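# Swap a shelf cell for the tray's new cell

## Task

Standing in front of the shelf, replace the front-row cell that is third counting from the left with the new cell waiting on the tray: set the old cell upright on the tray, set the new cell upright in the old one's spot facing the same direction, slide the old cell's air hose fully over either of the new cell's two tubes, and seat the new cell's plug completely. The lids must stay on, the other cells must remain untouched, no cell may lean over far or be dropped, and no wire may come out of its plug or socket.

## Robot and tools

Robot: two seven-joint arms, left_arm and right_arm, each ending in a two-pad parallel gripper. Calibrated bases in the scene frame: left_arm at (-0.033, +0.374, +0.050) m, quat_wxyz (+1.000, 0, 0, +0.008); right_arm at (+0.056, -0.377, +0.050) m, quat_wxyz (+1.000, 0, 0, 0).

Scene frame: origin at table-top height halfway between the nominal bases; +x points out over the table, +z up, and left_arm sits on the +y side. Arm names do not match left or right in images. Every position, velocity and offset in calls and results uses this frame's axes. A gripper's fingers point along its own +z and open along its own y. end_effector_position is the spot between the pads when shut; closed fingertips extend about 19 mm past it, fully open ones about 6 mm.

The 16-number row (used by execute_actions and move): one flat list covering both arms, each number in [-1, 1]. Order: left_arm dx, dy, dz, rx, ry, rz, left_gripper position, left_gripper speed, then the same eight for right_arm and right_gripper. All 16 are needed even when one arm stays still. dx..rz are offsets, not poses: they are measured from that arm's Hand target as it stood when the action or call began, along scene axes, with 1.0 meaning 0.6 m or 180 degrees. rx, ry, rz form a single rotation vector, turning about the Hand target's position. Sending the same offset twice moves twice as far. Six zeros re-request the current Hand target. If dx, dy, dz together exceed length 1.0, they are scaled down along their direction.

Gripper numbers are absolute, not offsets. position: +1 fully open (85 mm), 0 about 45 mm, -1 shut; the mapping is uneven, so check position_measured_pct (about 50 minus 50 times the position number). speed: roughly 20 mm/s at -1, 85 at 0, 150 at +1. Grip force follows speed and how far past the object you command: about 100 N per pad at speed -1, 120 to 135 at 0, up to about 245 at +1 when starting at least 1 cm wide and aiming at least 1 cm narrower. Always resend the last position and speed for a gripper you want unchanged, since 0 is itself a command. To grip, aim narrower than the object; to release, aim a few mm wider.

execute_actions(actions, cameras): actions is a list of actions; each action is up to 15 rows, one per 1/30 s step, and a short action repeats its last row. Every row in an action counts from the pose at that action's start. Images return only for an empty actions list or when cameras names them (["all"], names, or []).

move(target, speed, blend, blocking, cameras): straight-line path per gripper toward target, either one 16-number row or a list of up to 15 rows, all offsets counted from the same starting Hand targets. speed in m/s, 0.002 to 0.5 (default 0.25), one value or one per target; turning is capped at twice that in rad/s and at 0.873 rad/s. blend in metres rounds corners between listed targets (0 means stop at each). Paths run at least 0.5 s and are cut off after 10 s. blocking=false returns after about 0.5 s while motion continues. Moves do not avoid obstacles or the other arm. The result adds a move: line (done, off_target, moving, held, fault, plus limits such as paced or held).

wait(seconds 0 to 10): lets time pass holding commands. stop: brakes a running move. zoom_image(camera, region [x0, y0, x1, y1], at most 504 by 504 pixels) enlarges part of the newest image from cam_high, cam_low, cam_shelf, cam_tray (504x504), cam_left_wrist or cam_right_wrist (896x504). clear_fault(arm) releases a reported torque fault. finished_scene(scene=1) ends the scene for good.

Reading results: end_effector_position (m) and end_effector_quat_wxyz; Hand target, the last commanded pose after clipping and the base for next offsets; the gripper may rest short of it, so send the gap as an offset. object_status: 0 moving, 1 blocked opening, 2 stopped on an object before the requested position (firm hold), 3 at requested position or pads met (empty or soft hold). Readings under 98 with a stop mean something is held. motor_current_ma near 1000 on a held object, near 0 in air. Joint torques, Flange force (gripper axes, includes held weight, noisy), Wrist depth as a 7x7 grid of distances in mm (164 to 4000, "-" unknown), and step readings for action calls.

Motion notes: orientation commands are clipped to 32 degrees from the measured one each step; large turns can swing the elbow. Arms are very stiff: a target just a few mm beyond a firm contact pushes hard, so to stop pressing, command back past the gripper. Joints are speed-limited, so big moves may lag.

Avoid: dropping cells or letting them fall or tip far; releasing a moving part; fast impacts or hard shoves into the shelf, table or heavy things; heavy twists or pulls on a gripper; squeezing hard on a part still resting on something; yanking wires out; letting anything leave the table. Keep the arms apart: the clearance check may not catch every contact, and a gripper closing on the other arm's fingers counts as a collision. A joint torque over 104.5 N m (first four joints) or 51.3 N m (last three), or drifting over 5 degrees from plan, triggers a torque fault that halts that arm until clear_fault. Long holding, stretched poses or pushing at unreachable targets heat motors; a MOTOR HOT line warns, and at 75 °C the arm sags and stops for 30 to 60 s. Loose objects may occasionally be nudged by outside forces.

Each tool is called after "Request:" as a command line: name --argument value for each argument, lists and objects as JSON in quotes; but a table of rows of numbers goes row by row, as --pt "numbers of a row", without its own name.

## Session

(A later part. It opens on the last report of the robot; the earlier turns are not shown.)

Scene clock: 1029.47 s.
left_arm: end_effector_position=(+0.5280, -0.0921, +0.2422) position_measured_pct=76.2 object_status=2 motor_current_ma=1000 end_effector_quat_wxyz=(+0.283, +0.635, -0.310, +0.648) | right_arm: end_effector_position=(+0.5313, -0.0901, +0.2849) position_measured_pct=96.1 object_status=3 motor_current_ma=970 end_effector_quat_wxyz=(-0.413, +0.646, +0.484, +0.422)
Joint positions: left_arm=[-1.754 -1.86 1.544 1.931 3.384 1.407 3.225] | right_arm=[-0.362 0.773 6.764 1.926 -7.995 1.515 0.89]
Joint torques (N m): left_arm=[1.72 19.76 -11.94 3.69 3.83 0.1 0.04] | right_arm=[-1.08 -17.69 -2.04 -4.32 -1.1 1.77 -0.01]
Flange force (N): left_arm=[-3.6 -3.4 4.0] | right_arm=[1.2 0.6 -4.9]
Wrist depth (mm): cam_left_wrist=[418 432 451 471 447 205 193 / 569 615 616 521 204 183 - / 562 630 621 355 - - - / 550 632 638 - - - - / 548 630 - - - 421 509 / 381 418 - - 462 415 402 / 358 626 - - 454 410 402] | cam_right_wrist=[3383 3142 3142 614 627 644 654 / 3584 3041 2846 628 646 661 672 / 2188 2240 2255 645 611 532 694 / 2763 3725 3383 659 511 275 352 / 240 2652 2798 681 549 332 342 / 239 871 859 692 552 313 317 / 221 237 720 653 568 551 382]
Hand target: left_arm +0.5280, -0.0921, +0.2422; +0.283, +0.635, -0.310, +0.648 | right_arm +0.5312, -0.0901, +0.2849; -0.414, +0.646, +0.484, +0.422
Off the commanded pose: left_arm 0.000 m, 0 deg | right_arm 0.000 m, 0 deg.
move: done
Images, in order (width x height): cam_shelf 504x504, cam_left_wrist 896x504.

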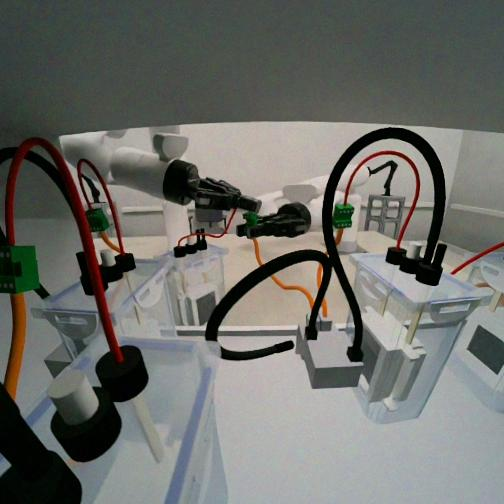

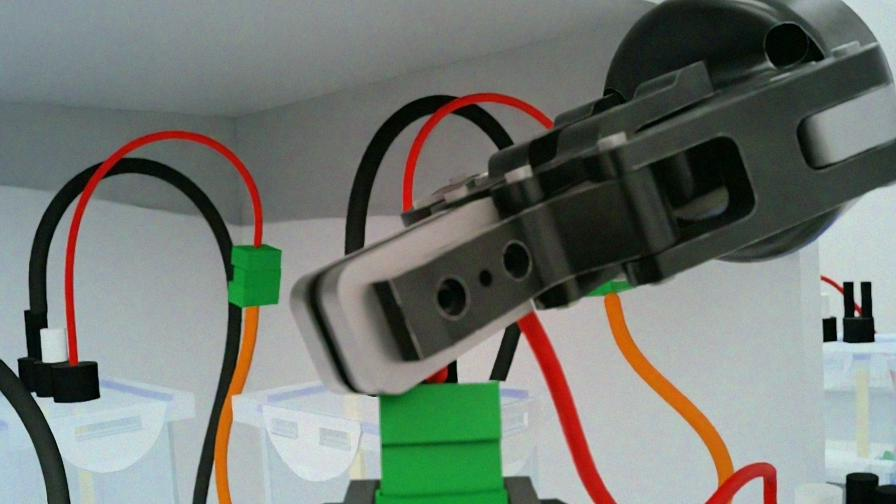

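Request:
execute_actions --actions '[]'

Scene clock: 1031.50 s.
left_arm: end_effector_position=(+0.5280, -0.0921, +0.2422) position_measured_pct=76.2 object_status=2 motor_current_ma=1000 end_effector_quat_wxyz=(+0.283, +0.635, -0.310, +0.648) | right_arm: end_effector_position=(+0.5312, -0.0901, +0.2849) position_measured_pct=96.1 object_status=3 motor_current_ma=970 end_effector_quat_wxyz=(-0.414, +0.646, +0.484, +0.422)
Joint positions: left_arm=[-1.754 -1.86 1.544 1.931 3.384 1.407 3.225] | right_arm=[-0.362 0.773 6.764 1.926 -7.995 1.515 0.89]
Joint velocities: within noise
Joint torques (N m): left_arm=[1.68 19.87 -12.01 3.68 3.88 0.09 0.03] | right_arm=[-1.1 -17.61 -2.05 -4.26 -1.03 1.73 0]
Flange force (N): left_arm=[-3.7 -3.3 3.8] | right_arm=[1.3 0.7 -4.9]
Wrist depth (mm): cam_left_wrist=[417 433 452 469 450 205 194 / 567 615 617 522 204 183 - / 563 635 620 354 - - - / 551 630 644 - - - - / 547 630 - - - 421 507 / 381 417 - - 460 416 402 / 356 626 - - 457 409 401] | cam_right_wrist=[3471 3070 3028 612 627 645 656 / 3527 3128 2846 631 647 658 677 / 2188 2203 2255 650 609 530 691 / 2763 3663 3383 664 512 275 351 / 240 2590 2740 680 550 332 342 / 239 867 858 698 554 312 317 / 220 236 724 655 566 554 382]
Hand target: left_arm +0.5280, -0.0921, +0.2422; +0.283, +0.635, -0.310, +0.648 | right_arm +0.5312, -0.0901, +0.2849; -0.414, +0.646, +0.484, +0.422
Tool commands: left_gripper/position=-0.75 left_gripper/speed=-1.0 right_gripper/position=-0.929412 right_gripper/speed=-1.0
Off the commanded pose: left_arm 0.000 m, 0 deg | right_arm 0.000 m, 0 deg.

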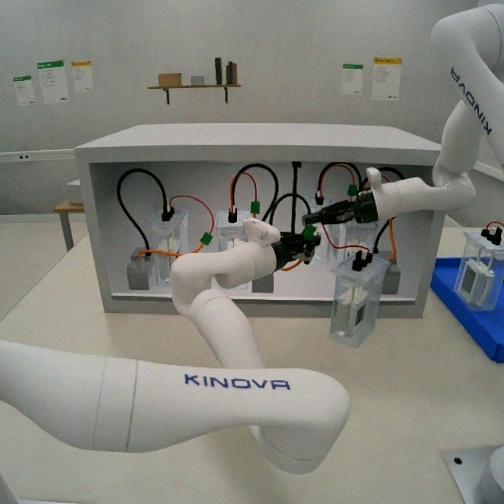

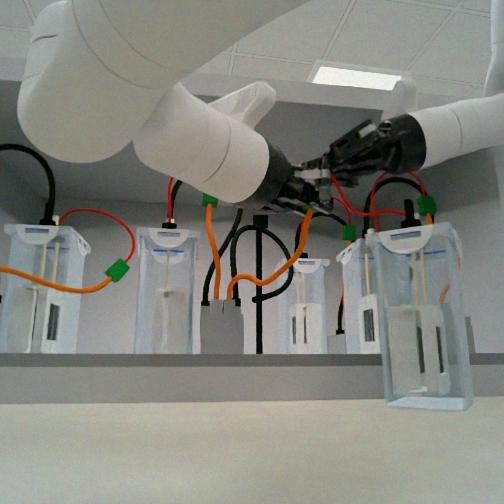

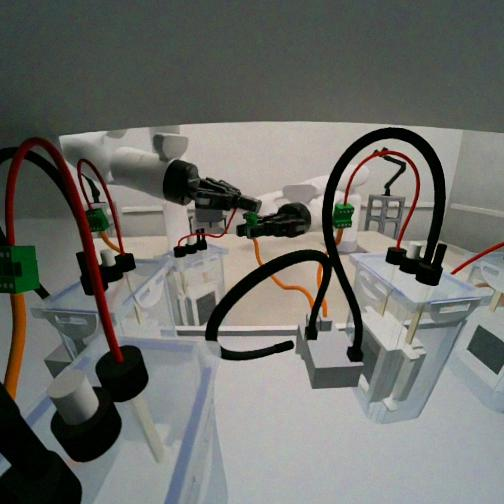

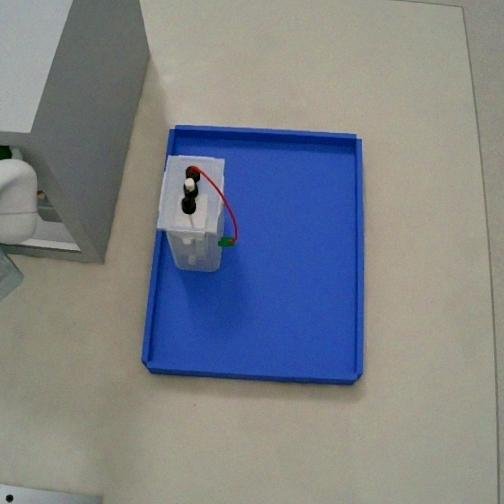

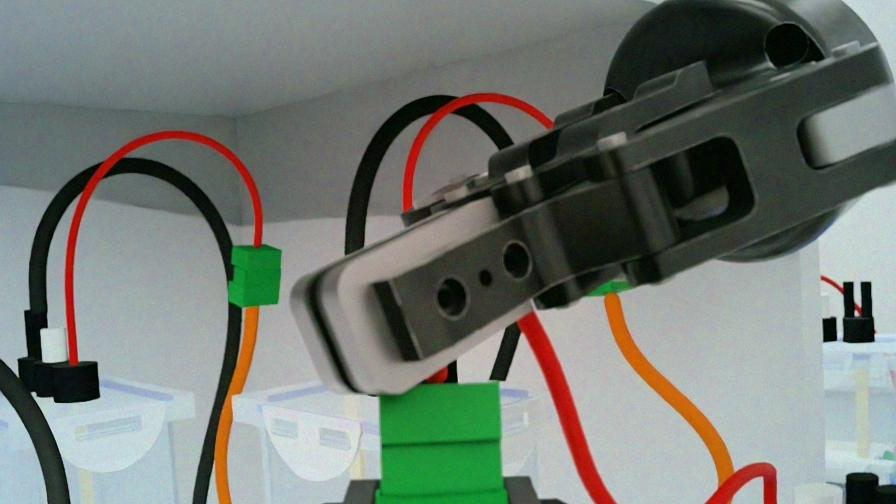

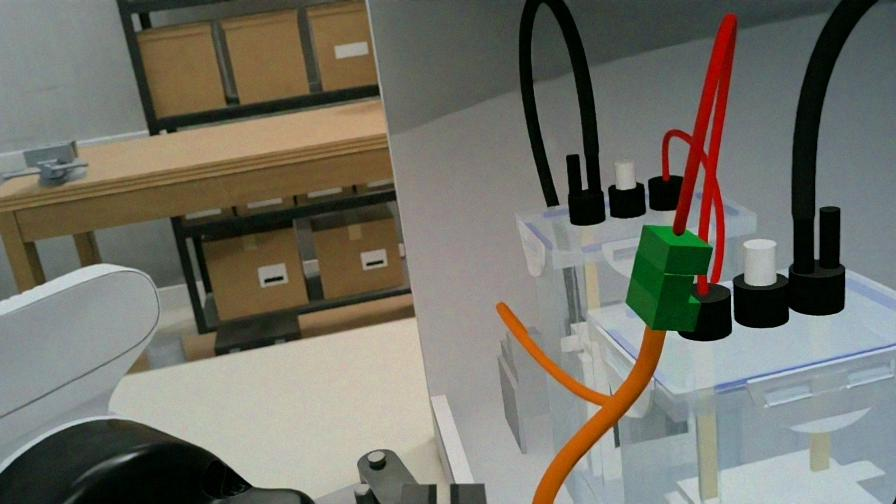

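Request:
zoom_image --camera "cam_right_wrist" --region '[610, 210, 740, 350]'

Request:
zoom_image --camera "cam_left_wrist" --region '[370, 364, 520, 504]'

Request:
zoom_image --camera "cam_shelf" --region '[230, 195, 280, 245]'

Scaled by 3.600 from the camera's 896x504 image, which has a finer 1280x720 frame.

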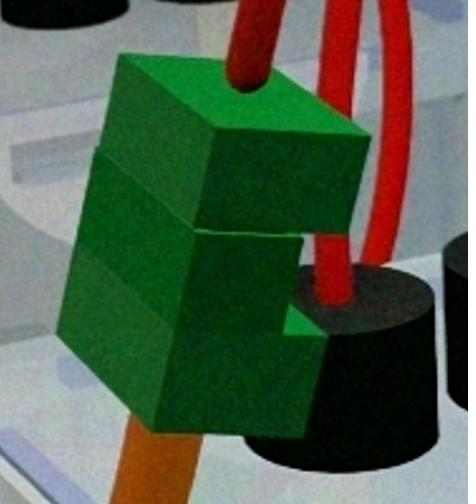

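Scaled by 3.360 from the camera's 896x504 image, which has a finer 1280x720 frame.

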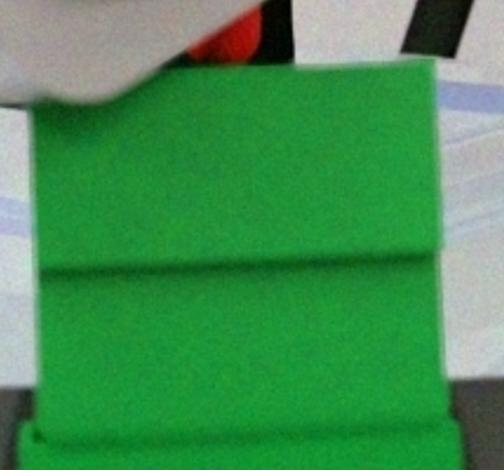

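Scaled by 10.080 from the camera's 504x504 image, which has a finer 720x720 frame.

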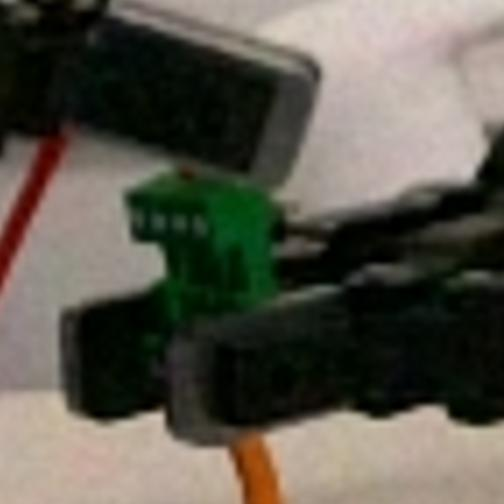

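Request:
zoom_image --camera "cam_shelf" --region '[238, 208, 262, 232]'

Scaled by 21.000 from the camera's 504x504 image, which has a finer 720x720 frame.

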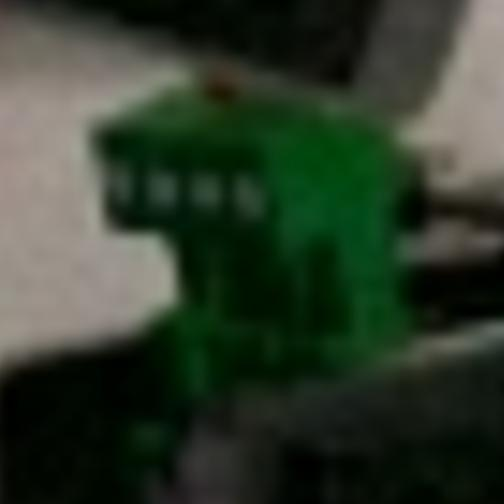

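Request:
move --pt "0 0 0 0 0 0 -0.75 -1 0 0 0.0027 0 0 0 -0.929412 -1" --pt "0 0 0 0 0 0 -0.75 -1 0.0023 -0.0023 0.0027 0 0 0 -0.929412 -1" --pt "0 0 0 0 0 0 -0.75 -1 0.0023 -0.0023 0 0 0 0 -0.929412 -1" --speed 0.01

Request:
move --target '[0,0,0,0,0,0,-0.75,-1,0,0,-0.0008,0,0,0,-0.929412,-1]' --speed 0.01 --cameras '["cam_left_wrist","cam_shelf"]'

Scene clock: 1034.70 s.
left_arm: end_effector_position=(+0.5280, -0.0921, +0.2422) position_measured_pct=76.2 object_status=2 motor_current_ma=1000 end_effector_quat_wxyz=(+0.283, +0.635, -0.310, +0.648) | right_arm: end_effector_position=(+0.5326, -0.0915, +0.2849) position_measured_pct=96.1 object_status=3 motor_current_ma=970 end_effector_quat_wxyz=(-0.413, +0.646, +0.484, +0.422)
Joint positions: left_arm=[-1.754 -1.86 1.544 1.931 3.384 1.407 3.225] | right_arm=[-0.359 0.775 6.765 1.921 -7.992 1.517 0.888]
Joint torques (N m): left_arm=[1.58 17.97 -10.49 3.5 2.89 0.22 0.03] | right_arm=[-0.58 -19.45 -1.87 -5.13 -1.69 2.38 0.01]
Flange force (N): left_arm=[-0.4 -3.5 4.7] | right_arm=[-1.8 -0.1 -3.3]
Wrist depth (mm): cam_left_wrist=[417 431 448 469 449 207 198 / 562 621 616 522 206 184 - / 559 630 623 355 - - - / 550 630 642 - - - - / 549 630 - - - 420 516 / 384 421 - - 461 416 403 / 357 624 - - 455 408 403] | cam_right_wrist=[3490 2921 3070 614 626 644 657 / 3490 3098 2821 631 647 662 675 / 2181 2203 2294 646 613 518 694 / 2786 3725 3400 662 506 347 374 / 242 2600 2786 679 549 334 341 / 239 864 854 694 548 315 318 / 221 238 715 639 570 564 382]
Hand target: left_arm +0.5280, -0.0921, +0.2422; +0.283, +0.635, -0.310, +0.648 | right_arm +0.5326, -0.0915, +0.2849; -0.413, +0.646, +0.484, +0.422
Off the commanded pose: left_arm 0.000 m, 0 deg | right_arm 0.000 m, 0 deg.
move: done

Scene clock: 1035.40 s.
left_arm: end_effector_position=(+0.5280, -0.0921, +0.2422) position_measured_pct=76.2 object_status=2 motor_current_ma=1000 end_effector_quat_wxyz=(+0.283, +0.635, -0.310, +0.648) | right_arm: end_effector_position=(+0.5326, -0.0915, +0.2844) position_measured_pct=96.1 object_status=3 motor_current_ma=970 end_effector_quat_wxyz=(-0.414, +0.646, +0.484, +0.422)
Joint positions: left_arm=[-1.754 -1.86 1.544 1.931 3.384 1.407 3.225] | right_arm=[-0.359 0.776 6.764 1.921 -7.993 1.517 0.889]
Joint torques (N m): left_arm=[1.61 18.03 -10.52 3.5 2.88 0.23 0.04] | right_arm=[-0.63 -19.44 -1.91 -5.01 -1.69 2.41 0.02]
Flange force (N): left_arm=[-0.6 -3.5 4.7] | right_arm=[-1.6 0.3 -3.4]
Wrist depth (mm): cam_left_wrist=[416 433 449 470 449 206 196 / 562 621 617 522 206 182 - / 562 632 623 357 - - - / 548 631 638 - - - - / 548 631 - - - 422 510 / 383 422 - - 463 416 403 / 358 627 - - 456 409 403] | cam_right_wrist=[3453 3084 3070 615 629 647 656 / 3490 3142 2809 632 644 658 672 / 2167 2203 2248 648 613 519 691 / 2774 3565 3453 662 505 344 373 / 241 984 2763 679 547 333 341 / 238 866 854 696 609 314 318 / 221 238 711 638 569 556 381]
Hand target: left_arm +0.5280, -0.0921, +0.2422; +0.283, +0.635, -0.310, +0.648 | right_arm +0.5326, -0.0915, +0.2844; -0.414, +0.646, +0.484, +0.422
Off the commanded pose: left_arm 0.000 m, 0 deg | right_arm 0.000 m, 0 deg.
move: done
Images, in order (width x height): cam_shelf 504x504, cam_left_wrist 896x504.

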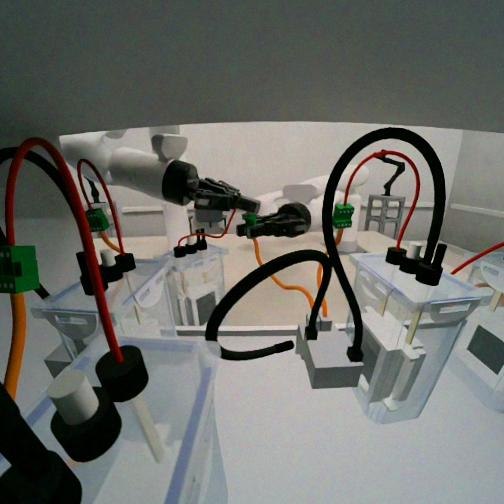

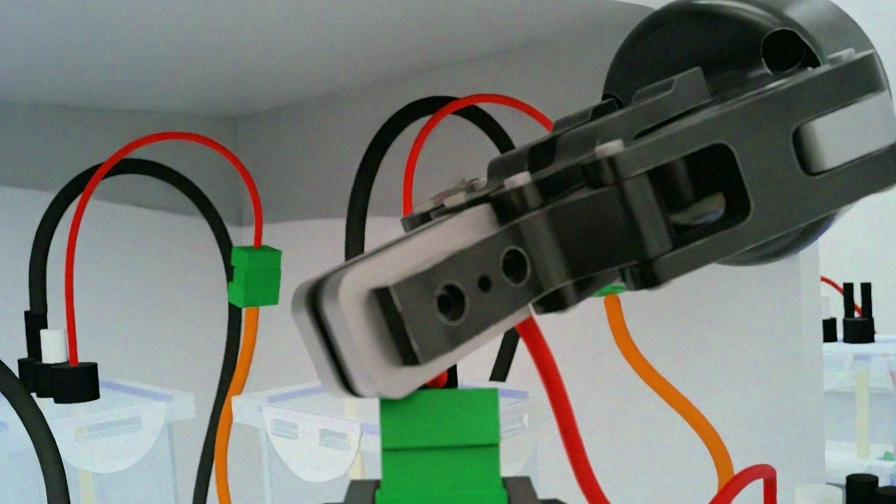

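Request:
zoom_image --camera "cam_left_wrist" --region '[370, 364, 520, 504]'

Request:
zoom_image --camera "cam_shelf" --region '[238, 208, 262, 232]'

Scaled by 3.360 from the camera's 896x504 image, which has a finer 1280x720 frame.

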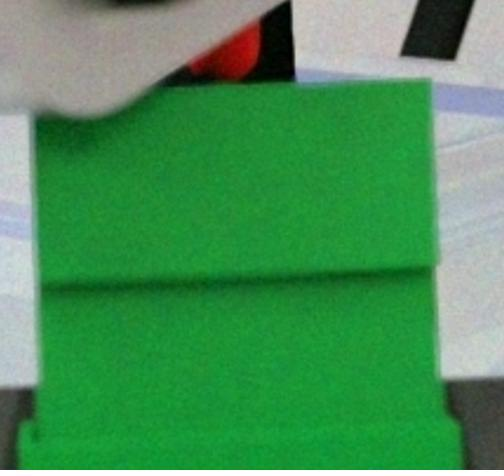

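Scaled by 21.000 from the camera's 504x504 image, which has a finer 720x720 frame.

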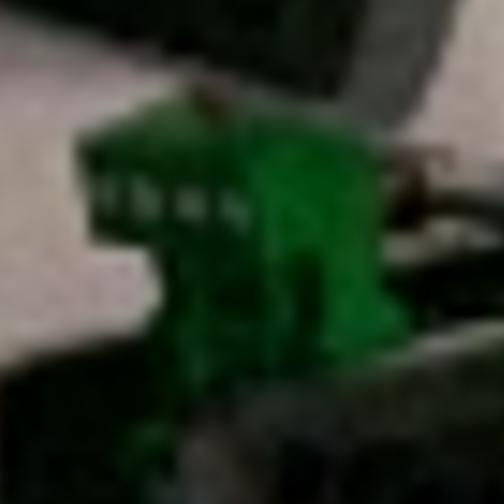

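Request:
move --target '[0,0,0,0,0,0,-0.75,-1,-0.0001,0.0001,-0.0016,0,0,0,-0.929412,-1]' --speed 0.01

Request:
move --target '[0,0,0,0,0,0,-0.75,-1,-0.0002,0.0002,-0.0016,0,0,0,-0.929412,-1]' --speed 0.01 --cameras '["cam_left_wrist","cam_shelf"]'

Request:
zoom_image --camera "cam_left_wrist" --region '[370, 364, 520, 504]'

Request:
zoom_image --camera "cam_shelf" --region '[238, 208, 262, 232]'

Scene clock: 1036.83 s.
left_arm: end_effector_position=(+0.5280, -0.0921, +0.2422) position_measured_pct=76.2 object_status=2 motor_current_ma=1000 end_effector_quat_wxyz=(+0.283, +0.635, -0.310, +0.648) | right_arm: end_effector_position=(+0.5326, -0.0914, +0.2835) position_measured_pct=96.1 object_status=3 motor_current_ma=970 end_effector_quat_wxyz=(-0.413, +0.646, +0.484, +0.422)
Joint positions: left_arm=[-1.754 -1.86 1.544 1.931 3.384 1.407 3.225] | right_arm=[-0.359 0.778 6.764 1.922 -7.994 1.517 0.891]
Joint torques (N m): left_arm=[1.6 18.01 -10.51 3.48 2.89 0.24 0.04] | right_arm=[-0.61 -19.46 -1.89 -5.07 -1.69 2.4 0]
Flange force (N): left_arm=[-0.5 -3.4 4.7] | right_arm=[-1.7 0.1 -3.4]
Wrist depth (mm): cam_left_wrist=[416 431 450 467 448 206 198 / 563 619 614 522 227 187 - / 563 633 620 535 - - - / 548 628 641 - - - - / 546 629 - - - 420 516 / 385 421 - - 464 414 403 / 356 626 - - 456 409 402] | cam_right_wrist=[3471 3113 3128 616 630 644 657 / 3527 3041 2774 630 646 658 675 / 2167 2210 2263 650 607 518 692 / 2821 3643 3315 663 504 341 370 / 242 2684 2740 679 547 333 338 / 237 872 857 694 606 316 318 / 220 237 705 638 568 561 380]
Hand target: left_arm +0.5280, -0.0921, +0.2422; +0.283, +0.635, -0.310, +0.648 | right_arm +0.5326, -0.0914, +0.2835; -0.413, +0.646, +0.484, +0.422
Off the commanded pose: left_arm 0.000 m, 0 deg | right_arm 0.000 m, 0 deg.
move: done

Scene clock: 1037.53 s.
left_arm: end_effector_position=(+0.5280, -0.0921, +0.2422) position_measured_pct=76.2 object_status=2 motor_current_ma=1000 end_effector_quat_wxyz=(+0.283, +0.635, -0.310, +0.648) | right_arm: end_effector_position=(+0.5324, -0.0913, +0.2825) position_measured_pct=96.1 object_status=3 motor_current_ma=970 end_effector_quat_wxyz=(-0.414, +0.646, +0.484, +0.422)
Joint positions: left_arm=[-1.754 -1.86 1.544 1.931 3.384 1.407 3.225] | right_arm=[-0.358 0.78 6.763 1.922 -7.995 1.517 0.894]
Joint torques (N m): left_arm=[1.58 17.98 -10.49 3.48 2.87 0.25 0.03] | right_arm=[-0.62 -19.45 -1.91 -4.95 -1.66 2.41 0.02]
Flange force (N): left_arm=[-0.5 -3.4 4.7] | right_arm=[-1.6 0.4 -3.3]
Wrist depth (mm): cam_left_wrist=[415 432 449 469 452 206 199 / 566 623 614 522 227 185 - / 559 636 620 522 - - - / 550 632 639 - - - - / 548 633 - - - 420 518 / 383 390 - - 463 414 404 / 358 627 - - 456 410 403] | cam_right_wrist=[3471 3070 3172 613 627 644 656 / 3546 3084 2786 629 647 656 671 / 2210 2210 2263 647 608 515 694 / 2798 3603 3349 659 502 341 369 / 242 976 2695 681 545 329 336 / 237 869 854 695 605 314 318 / 219 236 685 632 567 558 380]
Hand target: left_arm +0.5280, -0.0921, +0.2422; +0.283, +0.635, -0.310, +0.648 | right_arm +0.5324, -0.0913, +0.2825; -0.414, +0.646, +0.484, +0.422
Off the commanded pose: left_arm 0.000 m, 0 deg | right_arm 0.000 m, 0 deg.
move: done
Images, in order (width x height): cam_shelf 504x504, cam_left_wrist 896x504.

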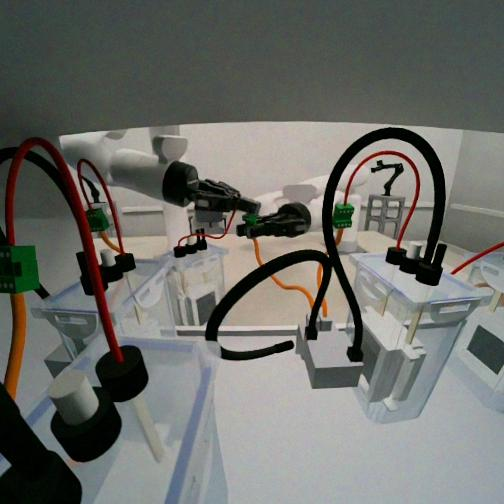

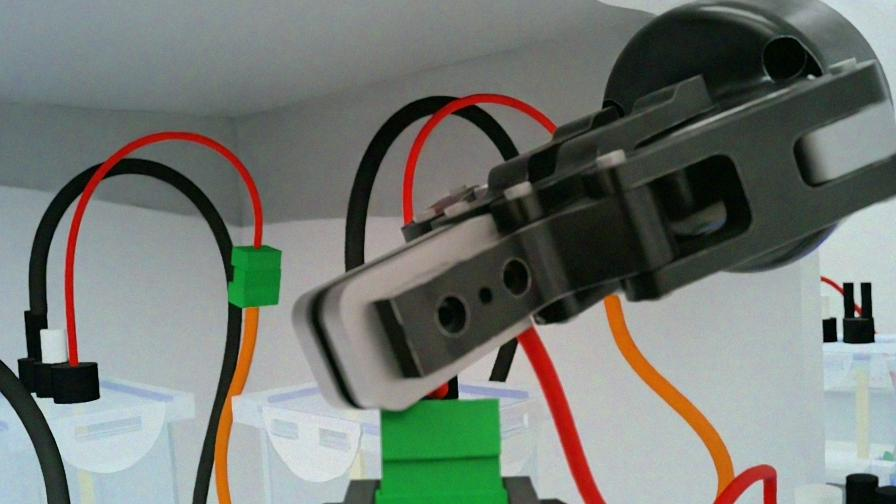

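Scaled by 3.360 from the camera's 896x504 image, which has a finer 1280x720 frame.

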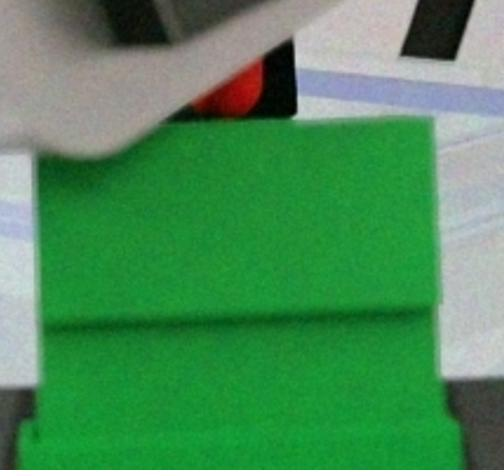

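Scaled by 21.000 from the camera's 504x504 image, which has a finer 720x720 frame.

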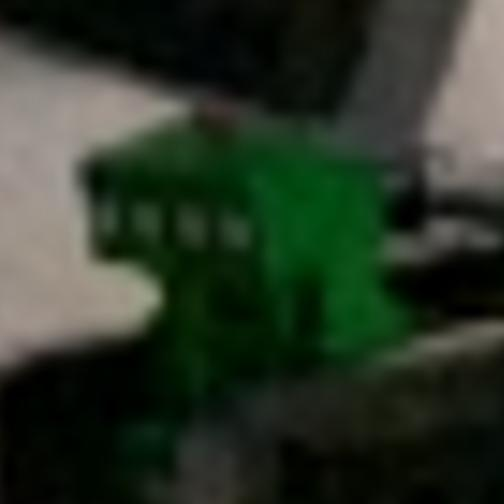

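Request:
move --target '[0,0,0,0,0,0,-0.75,-1,-0.0002,0.0002,-0.0016,0,0,0,-0.929412,-1]' --speed 0.01

Request:
move --target '[0,0,0,0,0,0,-0.75,-1,-0.0002,0.0002,-0.0016,0,0,0,-0.929412,-1]' --speed 0.01 --cameras '["cam_left_wrist","cam_shelf"]'

Request:
zoom_image --camera "cam_left_wrist" --region '[370, 364, 520, 504]'

Request:
zoom_image --camera "cam_shelf" --region '[238, 208, 262, 232]'

Scene clock: 1039.17 s.
left_arm: end_effector_position=(+0.5280, -0.0921, +0.2422) position_measured_pct=76.2 object_status=2 motor_current_ma=1000 end_effector_quat_wxyz=(+0.283, +0.635, -0.310, +0.648) | right_arm: end_effector_position=(+0.5323, -0.0912, +0.2815) position_measured_pct=96.1 object_status=3 motor_current_ma=970 end_effector_quat_wxyz=(-0.413, +0.646, +0.484, +0.422)
Joint positions: left_arm=[-1.754 -1.86 1.544 1.931 3.384 1.407 3.225] | right_arm=[-0.358 0.782 6.763 1.923 -7.996 1.517 0.896]
Joint torques (N m): left_arm=[1.6 18.04 -10.57 3.51 2.92 0.22 0.02] | right_arm=[-0.61 -19.44 -1.9 -4.94 -1.66 2.41 0]
Flange force (N): left_arm=[-0.6 -3.5 4.7] | right_arm=[-1.6 0.3 -3.4]
Wrist depth (mm): cam_left_wrist=[415 430 448 469 460 207 200 / 563 621 619 523 228 187 - / 561 637 622 454 - - - / 548 631 641 - - - - / 544 630 - - - 422 516 / 383 391 - - 461 416 404 / 357 628 - - 457 409 402] | cam_right_wrist=[3453 3070 3188 614 629 643 666 / 3546 3128 2858 634 645 656 672 / 2195 2248 2294 647 611 514 690 / 2751 3663 3400 664 504 342 352 / 241 981 2695 680 530 328 335 / 237 859 852 696 607 316 318 / 217 234 679 627 565 394 376]
Hand target: left_arm +0.5280, -0.0921, +0.2422; +0.283, +0.635, -0.310, +0.648 | right_arm +0.5323, -0.0912, +0.2815; -0.413, +0.646, +0.484, +0.422
Off the commanded pose: left_arm 0.000 m, 0 deg | right_arm 0.000 m, 0 deg.
move: done

Scene clock: 1039.87 s.
left_arm: end_effector_position=(+0.5280, -0.0921, +0.2422) position_measured_pct=76.2 object_status=2 motor_current_ma=1000 end_effector_quat_wxyz=(+0.283, +0.635, -0.310, +0.648) | right_arm: end_effector_position=(+0.5322, -0.0911, +0.2806) position_measured_pct=96.1 object_status=3 motor_current_ma=970 end_effector_quat_wxyz=(-0.414, +0.646, +0.484, +0.422)
Joint positions: left_arm=[-1.754 -1.86 1.544 1.931 3.384 1.407 3.225] | right_arm=[-0.358 0.784 6.762 1.924 -7.997 1.517 0.899]
Joint torques (N m): left_arm=[1.62 19.82 -11.98 3.72 3.85 0.07 0.04] | right_arm=[-1.11 -17.71 -2.02 -4.21 -1.03 1.73 0.03]
Flange force (N): left_arm=[-3.7 -3.2 3.9] | right_arm=[1.3 0.7 -4.9]
Wrist depth (mm): cam_left_wrist=[416 433 451 469 461 207 200 / 571 614 616 523 228 185 - / 561 633 626 514 - - - / 548 633 641 - - - - / 545 629 - - - 420 517 / 380 390 - - 465 415 402 / 358 624 - - 456 410 402] | cam_right_wrist=[3400 3055 3084 613 628 647 659 / 3508 3070 2821 628 644 655 675 / 2132 2232 2248 647 608 515 688 / 2833 3418 3471 667 503 272 353 / 241 978 2717 679 534 326 333 / 237 860 853 699 611 315 318 / 216 234 681 627 562 393 375]
Hand target: left_arm +0.5280, -0.0921, +0.2422; +0.283, +0.635, -0.310, +0.648 | right_arm +0.5322, -0.0911, +0.2806; -0.414, +0.646, +0.484, +0.422
Off the commanded pose: left_arm 0.000 m, 0 deg | right_arm 0.000 m, 0 deg.
move: done
Images, in order (width x height): cam_shelf 504x504, cam_left_wrist 896x504.

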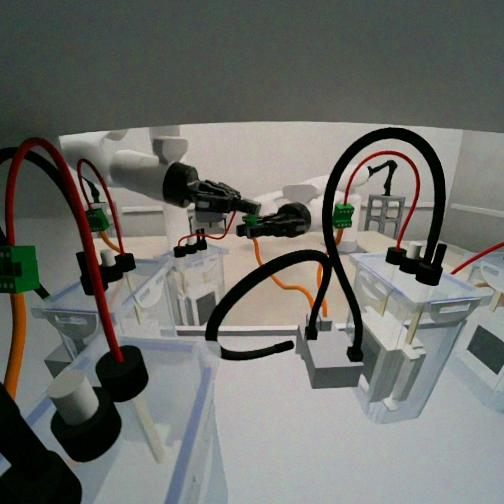

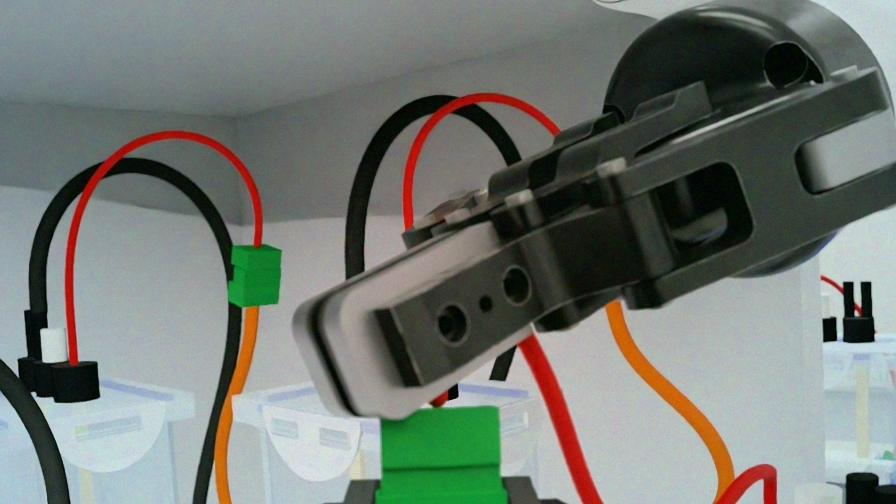

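Scaled by 3.360 from the camera's 896x504 image, which has a finer 1280x720 frame.

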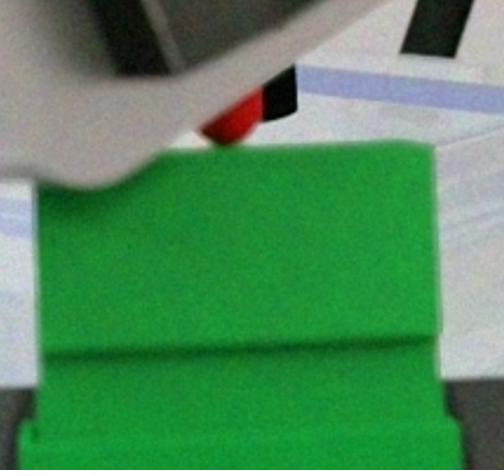

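Scaled by 21.000 from the camera's 504x504 image, which has a finer 720x720 frame.

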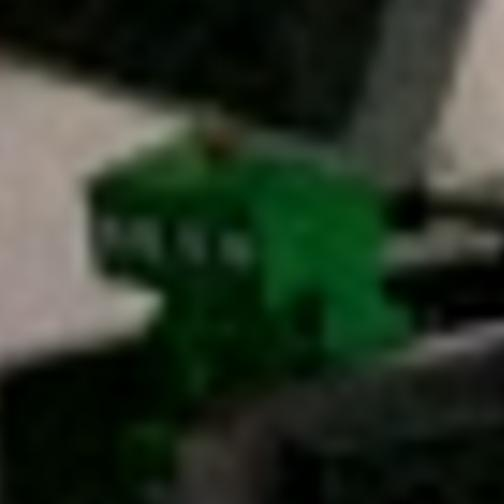

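Request:
move --target '[0,0,0,0,0,0,-0.75,-1,0,0,0.0012,0,0,0,-0.929412,-1]' --speed 0.01

Request:
move --target '[0,0,0,0,0,0,-0.75,-1,0.0005,-0.0005,0,0,0,0,-0.929412,-1]' --speed 0.01

Request:
move --target '[0,0,0,0,0,0,-0.75,-1,0.0005,-0.0005,0,0,0,0,-0.929412,-1]' --speed 0.01

Request:
move --target '[0,0,0,0,0,0,-0.75,-1,0.0005,-0.0005,0,0,0,0,-0.929412,-1]' --speed 0.01

Scene clock: 1042.13 s.
left_arm: end_effector_position=(+0.5280, -0.0921, +0.2422) position_measured_pct=76.2 object_status=2 motor_current_ma=1000 end_effector_quat_wxyz=(+0.283, +0.635, -0.310, +0.648) | right_arm: end_effector_position=(+0.5322, -0.0911, +0.2813) position_measured_pct=96.1 object_status=3 motor_current_ma=970 end_effector_quat_wxyz=(-0.414, +0.646, +0.484, +0.422)
Joint positions: left_arm=[-1.754 -1.86 1.544 1.931 3.384 1.407 3.225] | right_arm=[-0.358 0.782 6.762 1.924 -7.996 1.517 0.897]
Joint torques (N m): left_arm=[1.58 17.85 -10.42 3.47 2.81 0.25 0.03] | right_arm=[-0.59 -19.59 -1.93 -5.02 -1.67 2.49 0.01]
Flange force (N): left_arm=[-0.3 -3.4 4.7] | right_arm=[-1.9 0.2 -3.2]
Wrist depth (mm): cam_left_wrist=[416 432 450 468 461 207 200 / 566 621 615 521 228 189 - / 561 633 620 523 - - - / 548 633 641 - - - - / 549 632 - - - 421 517 / 385 390 - - 463 415 403 / 357 626 - - 456 409 403] | cam_right_wrist=[3383 3028 3172 614 628 647 658 / 3546 3098 2774 632 645 661 675 / 2188 2225 2302 647 608 517 697 / 2774 3366 3349 665 502 272 352 / 241 981 2729 679 533 327 334 / 237 854 848 689 607 314 318 / 216 234 680 626 566 394 376]
Hand target: left_arm +0.5280, -0.0921, +0.2422; +0.283, +0.635, -0.310, +0.648 | right_arm +0.5322, -0.0911, +0.2813; -0.413, +0.646, +0.484, +0.422
Off the commanded pose: left_arm 0.000 m, 0 deg | right_arm 0.000 m, 0 deg.
move: done

Scene clock: 1042.83 s.
left_arm: end_effector_position=(+0.5280, -0.0921, +0.2422) position_measured_pct=76.2 object_status=2 motor_current_ma=1000 end_effector_quat_wxyz=(+0.283, +0.635, -0.310, +0.648) | right_arm: end_effector_position=(+0.5325, -0.0914, +0.2813) position_measured_pct=96.1 object_status=3 motor_current_ma=970 end_effector_quat_wxyz=(-0.413, +0.646, +0.484, +0.422)
Joint positions: left_arm=[-1.754 -1.86 1.544 1.931 3.384 1.407 3.225] | right_arm=[-0.358 0.783 6.762 1.923 -7.996 1.517 0.897]
Joint torques (N m): left_arm=[1.49 18.03 -10.47 3.56 2.93 0.19 0.02] | right_arm=[-0.49 -19.62 -1.84 -4.9 -1.62 2.36 -0.03]
Flange force (N): left_arm=[-0.4 -3.3 4.8] | right_arm=[-1.9 0.5 -3.0]
Wrist depth (mm): cam_left_wrist=[415 431 450 469 460 207 201 / 560 620 617 521 228 188 - / 561 631 622 525 - - - / 550 633 640 - - - - / 546 633 - - - 421 513 / 384 390 - - 462 413 402 / 358 626 - - 456 410 402] | cam_right_wrist=[3565 3028 3128 615 628 641 657 / 3565 3098 2798 631 647 658 674 / 2146 2203 2255 646 608 518 691 / 2763 3349 3435 662 503 342 364 / 241 974 2695 681 544 327 334 / 237 857 852 695 605 315 318 / 216 234 680 627 562 394 376]
Hand target: left_arm +0.5280, -0.0921, +0.2422; +0.283, +0.635, -0.310, +0.648 | right_arm +0.5325, -0.0914, +0.2813; -0.414, +0.646, +0.484, +0.422
Off the commanded pose: left_arm 0.000 m, 0 deg | right_arm 0.000 m, 0 deg.
move: done

Scene clock: 1043.53 s.
left_arm: end_effector_position=(+0.5280, -0.0921, +0.2422) position_measured_pct=76.2 object_status=2 motor_current_ma=1000 end_effector_quat_wxyz=(+0.283, +0.635, -0.310, +0.648) | right_arm: end_effector_position=(+0.5328, -0.0917, +0.2813) position_measured_pct=96.1 object_status=3 motor_current_ma=970 end_effector_quat_wxyz=(-0.413, +0.646, +0.484, +0.422)
Joint positions: left_arm=[-1.754 -1.86 1.544 1.931 3.384 1.407 3.225] | right_arm=[-0.357 0.783 6.762 1.921 -7.995 1.518 0.896]
Joint torques (N m): left_arm=[1.33 17.97 -10.46 3.74 2.9 0.12 0.05] | right_arm=[-0.34 -19.44 -1.71 -4.91 -1.66 2.35 0.02]
Flange force (N): left_arm=[-0.5 -3.2 5.1] | right_arm=[-1.4 0.2 -2.9]
Wrist depth (mm): cam_left_wrist=[417 432 450 468 460 207 202 / 562 620 618 523 228 192 - / 560 634 617 522 - - - / 549 631 639 - - - - / 549 629 - - - 421 516 / 385 390 - - 464 416 403 / 357 625 - - 457 410 402] | cam_right_wrist=[3546 3055 3084 617 629 643 658 / 3453 3041 2821 629 647 661 672 / 2132 2232 2263 648 608 516 691 / 2786 3366 3418 668 502 341 363 / 242 982 2786 681 543 329 335 / 238 852 851 697 607 314 319 / 216 234 680 628 564 393 376]
Hand target: left_arm +0.5280, -0.0921, +0.2422; +0.283, +0.635, -0.310, +0.648 | right_arm +0.5328, -0.0917, +0.2813; -0.413, +0.646, +0.484, +0.422
Off the commanded pose: left_arm 0.000 m, 0 deg | right_arm 0.000 m, 0 deg.
move: done

Scene clock: 1044.23 s.
left_arm: end_effector_position=(+0.5280, -0.0921, +0.2422) position_measured_pct=76.2 object_status=2 motor_current_ma=1000 end_effector_quat_wxyz=(+0.283, +0.635, -0.310, +0.648) | right_arm: end_effector_position=(+0.5331, -0.0920, +0.2813) position_measured_pct=96.1 object_status=3 motor_current_ma=970 end_effector_quat_wxyz=(-0.414, +0.646, +0.484, +0.422)
Joint positions: left_arm=[-1.754 -1.86 1.544 1.931 3.384 1.407 3.225] | right_arm=[-0.356 0.783 6.762 1.92 -7.995 1.518 0.896]
Joint torques (N m): left_arm=[1.12 17.88 -10.33 3.91 2.85 0.08 0.04] | right_arm=[-0.07 -19.54 -1.5 -4.92 -1.68 2.28 0]
Flange force (N): left_arm=[-0.4 -3.0 5.5] | right_arm=[-1.5 0.1 -2.3]
Wrist depth (mm): cam_left_wrist=[415 432 448 467 460 207 202 / 561 625 619 522 229 192 - / 560 634 621 525 - - - / 551 628 638 - - - - / 547 633 - - - 421 521 / 383 389 - - 464 414 403 / 356 623 - - 455 409 402] | cam_right_wrist=[3453 3055 3188 618 628 643 658 / 3546 3098 2833 632 646 659 679 / 2167 2218 2294 644 609 517 691 / 2774 3663 3299 666 501 342 364 / 243 984 2706 682 544 334 334 / 238 862 852 696 559 313 318 / 216 235 677 626 562 390 376]
Hand target: left_arm +0.5280, -0.0921, +0.2422; +0.283, +0.635, -0.310, +0.648 | right_arm +0.5331, -0.0920, +0.2813; -0.414, +0.646, +0.484, +0.422
Off the commanded pose: left_arm 0.000 m, 0 deg | right_arm 0.000 m, 0 deg.
move: done

Request:
move --target '[0,0,0,0,0,0,-0.75,-1,-0.0018,0.0018,0,0,0,0,-0.929412,-1]' --speed 0.01

Request:
move --target '[0,0,0,0,0,0,-0.75,-1,-0.0005,0.0005,0,0,0,0,-0.929412,-1]' --speed 0.01

Request:
move --target '[0,0,0,0,0,0,-0.75,-1,-0.0005,0.0005,0,0,0,0,-0.929412,-1]' --speed 0.01

Scene clock: 1045.67 s.
left_arm: end_effector_position=(+0.5280, -0.0921, +0.2422) position_measured_pct=76.2 object_status=2 motor_current_ma=1000 end_effector_quat_wxyz=(+0.283, +0.635, -0.310, +0.648) | right_arm: end_effector_position=(+0.5320, -0.0909, +0.2813) position_measured_pct=96.1 object_status=3 motor_current_ma=970 end_effector_quat_wxyz=(-0.413, +0.646, +0.484, +0.422)
Joint positions: left_arm=[-1.754 -1.86 1.544 1.931 3.384 1.407 3.225] | right_arm=[-0.359 0.782 6.762 1.924 -7.997 1.517 0.897]
Joint torques (N m): left_arm=[1.55 18.2 -10.65 3.48 3 0.2 0.05] | right_arm=[-0.7 -19.3 -2.03 -4.82 -1.55 2.39 0]
Flange force (N): left_arm=[-0.8 -3.3 4.4] | right_arm=[-1.3 0.5 -3.5]
Wrist depth (mm): cam_left_wrist=[414 432 449 468 462 206 200 / 562 622 616 522 228 188 - / 560 631 622 524 - - - / 549 631 641 - - - - / 545 631 - - - 421 520 / 383 390 - - 463 416 402 / 358 624 - - 456 411 402] | cam_right_wrist=[3471 3070 3157 618 628 644 660 / 3490 3070 2798 632 646 657 673 / 2188 2195 2263 642 609 515 691 / 2751 3383 3349 666 503 273 351 / 240 981 2740 684 533 327 335 / 237 858 850 693 608 315 318 / 216 234 682 627 565 391 376]
Hand target: left_arm +0.5280, -0.0921, +0.2422; +0.283, +0.635, -0.310, +0.648 | right_arm +0.5320, -0.0909, +0.2813; -0.414, +0.646, +0.484, +0.422
Off the commanded pose: left_arm 0.000 m, 0 deg | right_arm 0.000 m, 0 deg.
move: done

Scene clock: 1046.37 s.
left_arm: end_effector_position=(+0.5280, -0.0921, +0.2422) position_measured_pct=76.2 object_status=2 motor_current_ma=1000 end_effector_quat_wxyz=(+0.283, +0.635, -0.310, +0.648) | right_arm: end_effector_position=(+0.5317, -0.0906, +0.2813) position_measured_pct=96.1 object_status=3 motor_current_ma=970 end_effector_quat_wxyz=(-0.414, +0.646, +0.484, +0.422)
Joint positions: left_arm=[-1.754 -1.86 1.544 1.931 3.384 1.407 3.225] | right_arm=[-0.36 0.782 6.762 1.925 -7.997 1.516 0.898]
Joint torques (N m): left_arm=[1.66 18.51 -10.96 3.43 3.16 0.17 0.03] | right_arm=[-0.92 -18.95 -2.08 -4.69 -1.45 2.3 -0.02]
Flange force (N): left_arm=[-1.3 -3.4 4.0] | right_arm=[-0.9 0.6 -4.0]
Wrist depth (mm): cam_left_wrist=[416 432 450 468 460 206 199 / 564 621 618 522 228 188 - / 563 634 623 525 - - - / 550 631 639 - - - - / 546 631 - - - 422 515 / 385 389 - - 465 415 402 / 357 630 - - 456 412 402] | cam_right_wrist=[3315 2987 3128 618 624 644 658 / 3490 3014 2833 631 646 662 670 / 2174 2225 2278 647 554 513 690 / 2883 3383 3332 662 505 273 353 / 240 979 2786 678 535 326 335 / 236 860 847 698 606 312 318 / 216 234 699 633 564 392 375]
Hand target: left_arm +0.5280, -0.0921, +0.2422; +0.283, +0.635, -0.310, +0.648 | right_arm +0.5317, -0.0906, +0.2813; -0.414, +0.646, +0.484, +0.422
Off the commanded pose: left_arm 0.000 m, 0 deg | right_arm 0.000 m, 0 deg.
move: done

Scene clock: 1047.07 s.
left_arm: end_effector_position=(+0.5280, -0.0921, +0.2422) position_measured_pct=76.2 object_status=2 motor_current_ma=1000 end_effector_quat_wxyz=(+0.283, +0.635, -0.310, +0.648) | right_arm: end_effector_position=(+0.5314, -0.0903, +0.2813) position_measured_pct=96.1 object_status=3 motor_current_ma=970 end_effector_quat_wxyz=(-0.414, +0.646, +0.484, +0.422)
Joint positions: left_arm=[-1.754 -1.86 1.544 1.931 3.384 1.407 3.225] | right_arm=[-0.36 0.781 6.762 1.926 -7.998 1.516 0.899]
Joint torques (N m): left_arm=[1.7 18.71 -11.11 3.43 3.28 0.21 0.02] | right_arm=[-1.01 -18.79 -2.13 -4.57 -1.38 2.23 -0.01]
Flange force (N): left_arm=[-1.6 -3.4 4.0] | right_arm=[-0.6 0.9 -4.2]
Wrist depth (mm): cam_left_wrist=[416 433 449 469 462 206 199 / 563 619 615 523 233 187 - / 561 636 623 512 - - - / 547 630 640 - - - - / 546 630 - - - - 517 / 384 390 - - 463 415 403 / 357 624 - - 453 410 403] | cam_right_wrist=[3453 3055 3098 609 626 643 655 / 3490 3098 2908 630 646 658 675 / 2181 2181 2263 649 553 516 690 / 2798 3299 3400 661 505 273 350 / 240 972 2763 684 536 327 334 / 236 858 852 699 604 311 318 / 216 233 699 633 565 387 375]
Hand target: left_arm +0.5280, -0.0921, +0.2422; +0.283, +0.635, -0.310, +0.648 | right_arm +0.5314, -0.0903, +0.2813; -0.414, +0.646, +0.484, +0.422
Off the commanded pose: left_arm 0.000 m, 0 deg | right_arm 0.000 m, 0 deg.
move: done

Request:
move --pt "0 0 0 0 0 0 -0.75 -1 0.0014 -0.0014 0 0 0 0 -0.929412 -1" --pt "0 0 0 0 0 0 -0.75 -1 0.0013 -0.0013 -0.002 0 0 0 -0.929412 -1" --speed 0.01

Request:
move --target '[0,0,0,0,0,0,-0.75,-1,-0.0002,0.0002,-0.0016,0,0,0,-0.929412,-1]' --speed 0.01 --cameras '["cam_left_wrist"]'

Request:
zoom_image --camera "cam_left_wrist" --region '[370, 364, 520, 504]'

Scene clock: 1048.33 s.
left_arm: end_effector_position=(+0.5280, -0.0921, +0.2421) position_measured_pct=76.2 object_status=2 motor_current_ma=1000 end_effector_quat_wxyz=(+0.283, +0.635, -0.310, +0.648) | right_arm: end_effector_position=(+0.5322, -0.0911, +0.2801) position_measured_pct=96.1 object_status=3 motor_current_ma=970 end_effector_quat_wxyz=(-0.413, +0.646, +0.484, +0.422)
Joint positions: left_arm=[-1.754 -1.86 1.544 1.931 3.384 1.407 3.225] | right_arm=[-0.358 0.785 6.762 1.924 -7.998 1.517 0.9]
Joint torques (N m): left_arm=[1.33 20.72 -12.65 4.06 4.32 -0.12 0.03] | right_arm=[-1.12 -16.69 -1.98 -3.91 -0.68 1.37 0.01]
Flange force (N): left_arm=[-5.3 -2.7 3.9] | right_arm=[3.1 0.2 -5.4]
Wrist depth (mm): cam_left_wrist=[420 434 451 472 461 207 201 / 573 616 617 522 228 185 - / 559 633 620 525 - - - / 548 628 640 - - - - / 548 631 - - - 421 518 / 380 416 - - 463 416 401 / 358 612 - - 457 408 403] | cam_right_wrist=[3435 3070 3157 618 627 644 658 / 3471 3157 2774 629 647 655 676 / 2203 2232 2278 646 606 514 691 / 2740 3349 3400 662 499 342 362 / 242 974 2751 679 543 326 333 / 237 856 848 691 606 315 319 / 215 234 680 626 563 394 375]
Hand target: left_arm +0.5280, -0.0921, +0.2422; +0.283, +0.635, -0.310, +0.648 | right_arm +0.5322, -0.0911, +0.2801; -0.413, +0.646, +0.484, +0.422
Off the commanded pose: left_arm 0.000 m, 0 deg | right_arm 0.000 m, 0 deg.
move: done

Scene clock: 1049.03 s.
left_arm: end_effector_position=(+0.5280, -0.0921, +0.2421) position_measured_pct=76.2 object_status=2 motor_current_ma=1000 end_effector_quat_wxyz=(+0.283, +0.635, -0.310, +0.648) | right_arm: end_effector_position=(+0.5321, -0.0910, +0.2791) position_measured_pct=96.1 object_status=3 motor_current_ma=970 end_effector_quat_wxyz=(-0.413, +0.646, +0.484, +0.422)
Joint positions: left_arm=[-1.754 -1.86 1.544 1.931 3.384 1.407 3.225] | right_arm=[-0.358 0.787 6.761 1.925 -7.999 1.518 0.903]
Joint torques (N m): left_arm=[1.59 23.1 -14.55 4.27 5.61 -0.24 0.04] | right_arm=[-1.67 -14.54 -2.04 -2.82 0.04 0.46 0]
Flange force (N): left_arm=[-9.4 -2.8 2.9] | right_arm=[6.8 1.3 -7.3]
Wrist depth (mm): cam_left_wrist=[421 439 459 476 459 206 201 / 574 616 618 509 228 185 - / 560 635 621 525 - - - / 551 629 639 - - - - / 548 628 - - - - 514 / 380 413 - - 464 414 404 / 364 504 - - 456 410 403] | cam_right_wrist=[3400 3000 3113 613 625 643 657 / 3527 3172 2846 636 644 658 673 / 2181 2195 2294 649 556 515 690 / 2763 3315 3453 664 502 272 361 / 241 978 2740 680 530 325 333 / 237 857 847 689 610 314 318 / 215 234 676 632 562 393 377]
Hand target: left_arm +0.5280, -0.0921, +0.2422; +0.283, +0.635, -0.310, +0.648 | right_arm +0.5321, -0.0910, +0.2791; -0.413, +0.646, +0.484, +0.422
Off the commanded pose: left_arm 0.000 m, 0 deg | right_arm 0.000 m, 0 deg.
move: done
Images, in order (width x height): cam_left_wrist 896x504.

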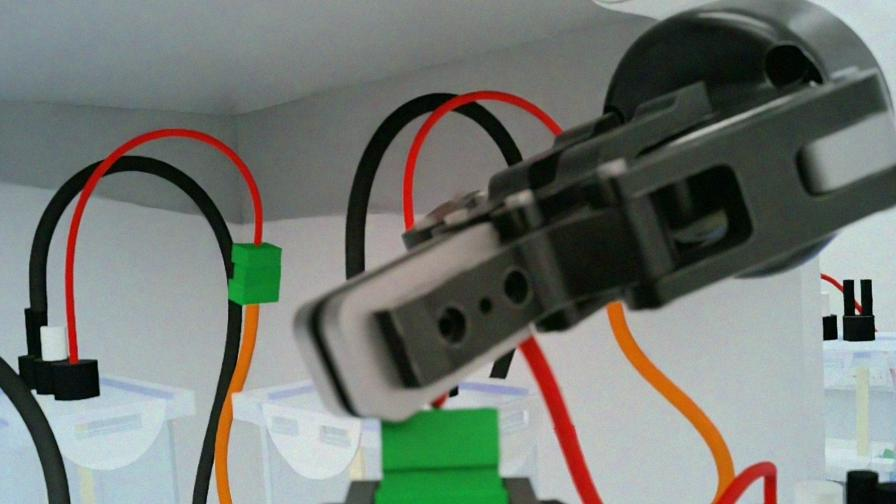

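Scaled by 3.360 from the camera's 896x504 image, which has a finer 1280x720 frame.

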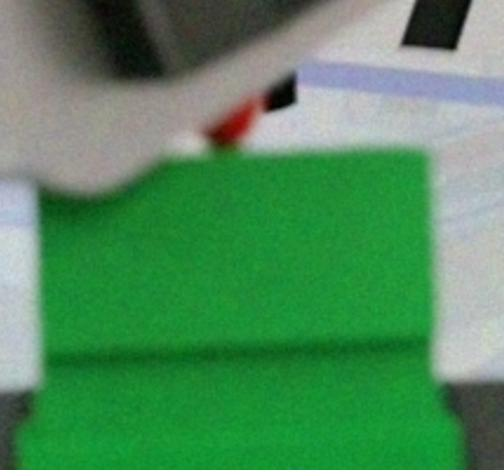

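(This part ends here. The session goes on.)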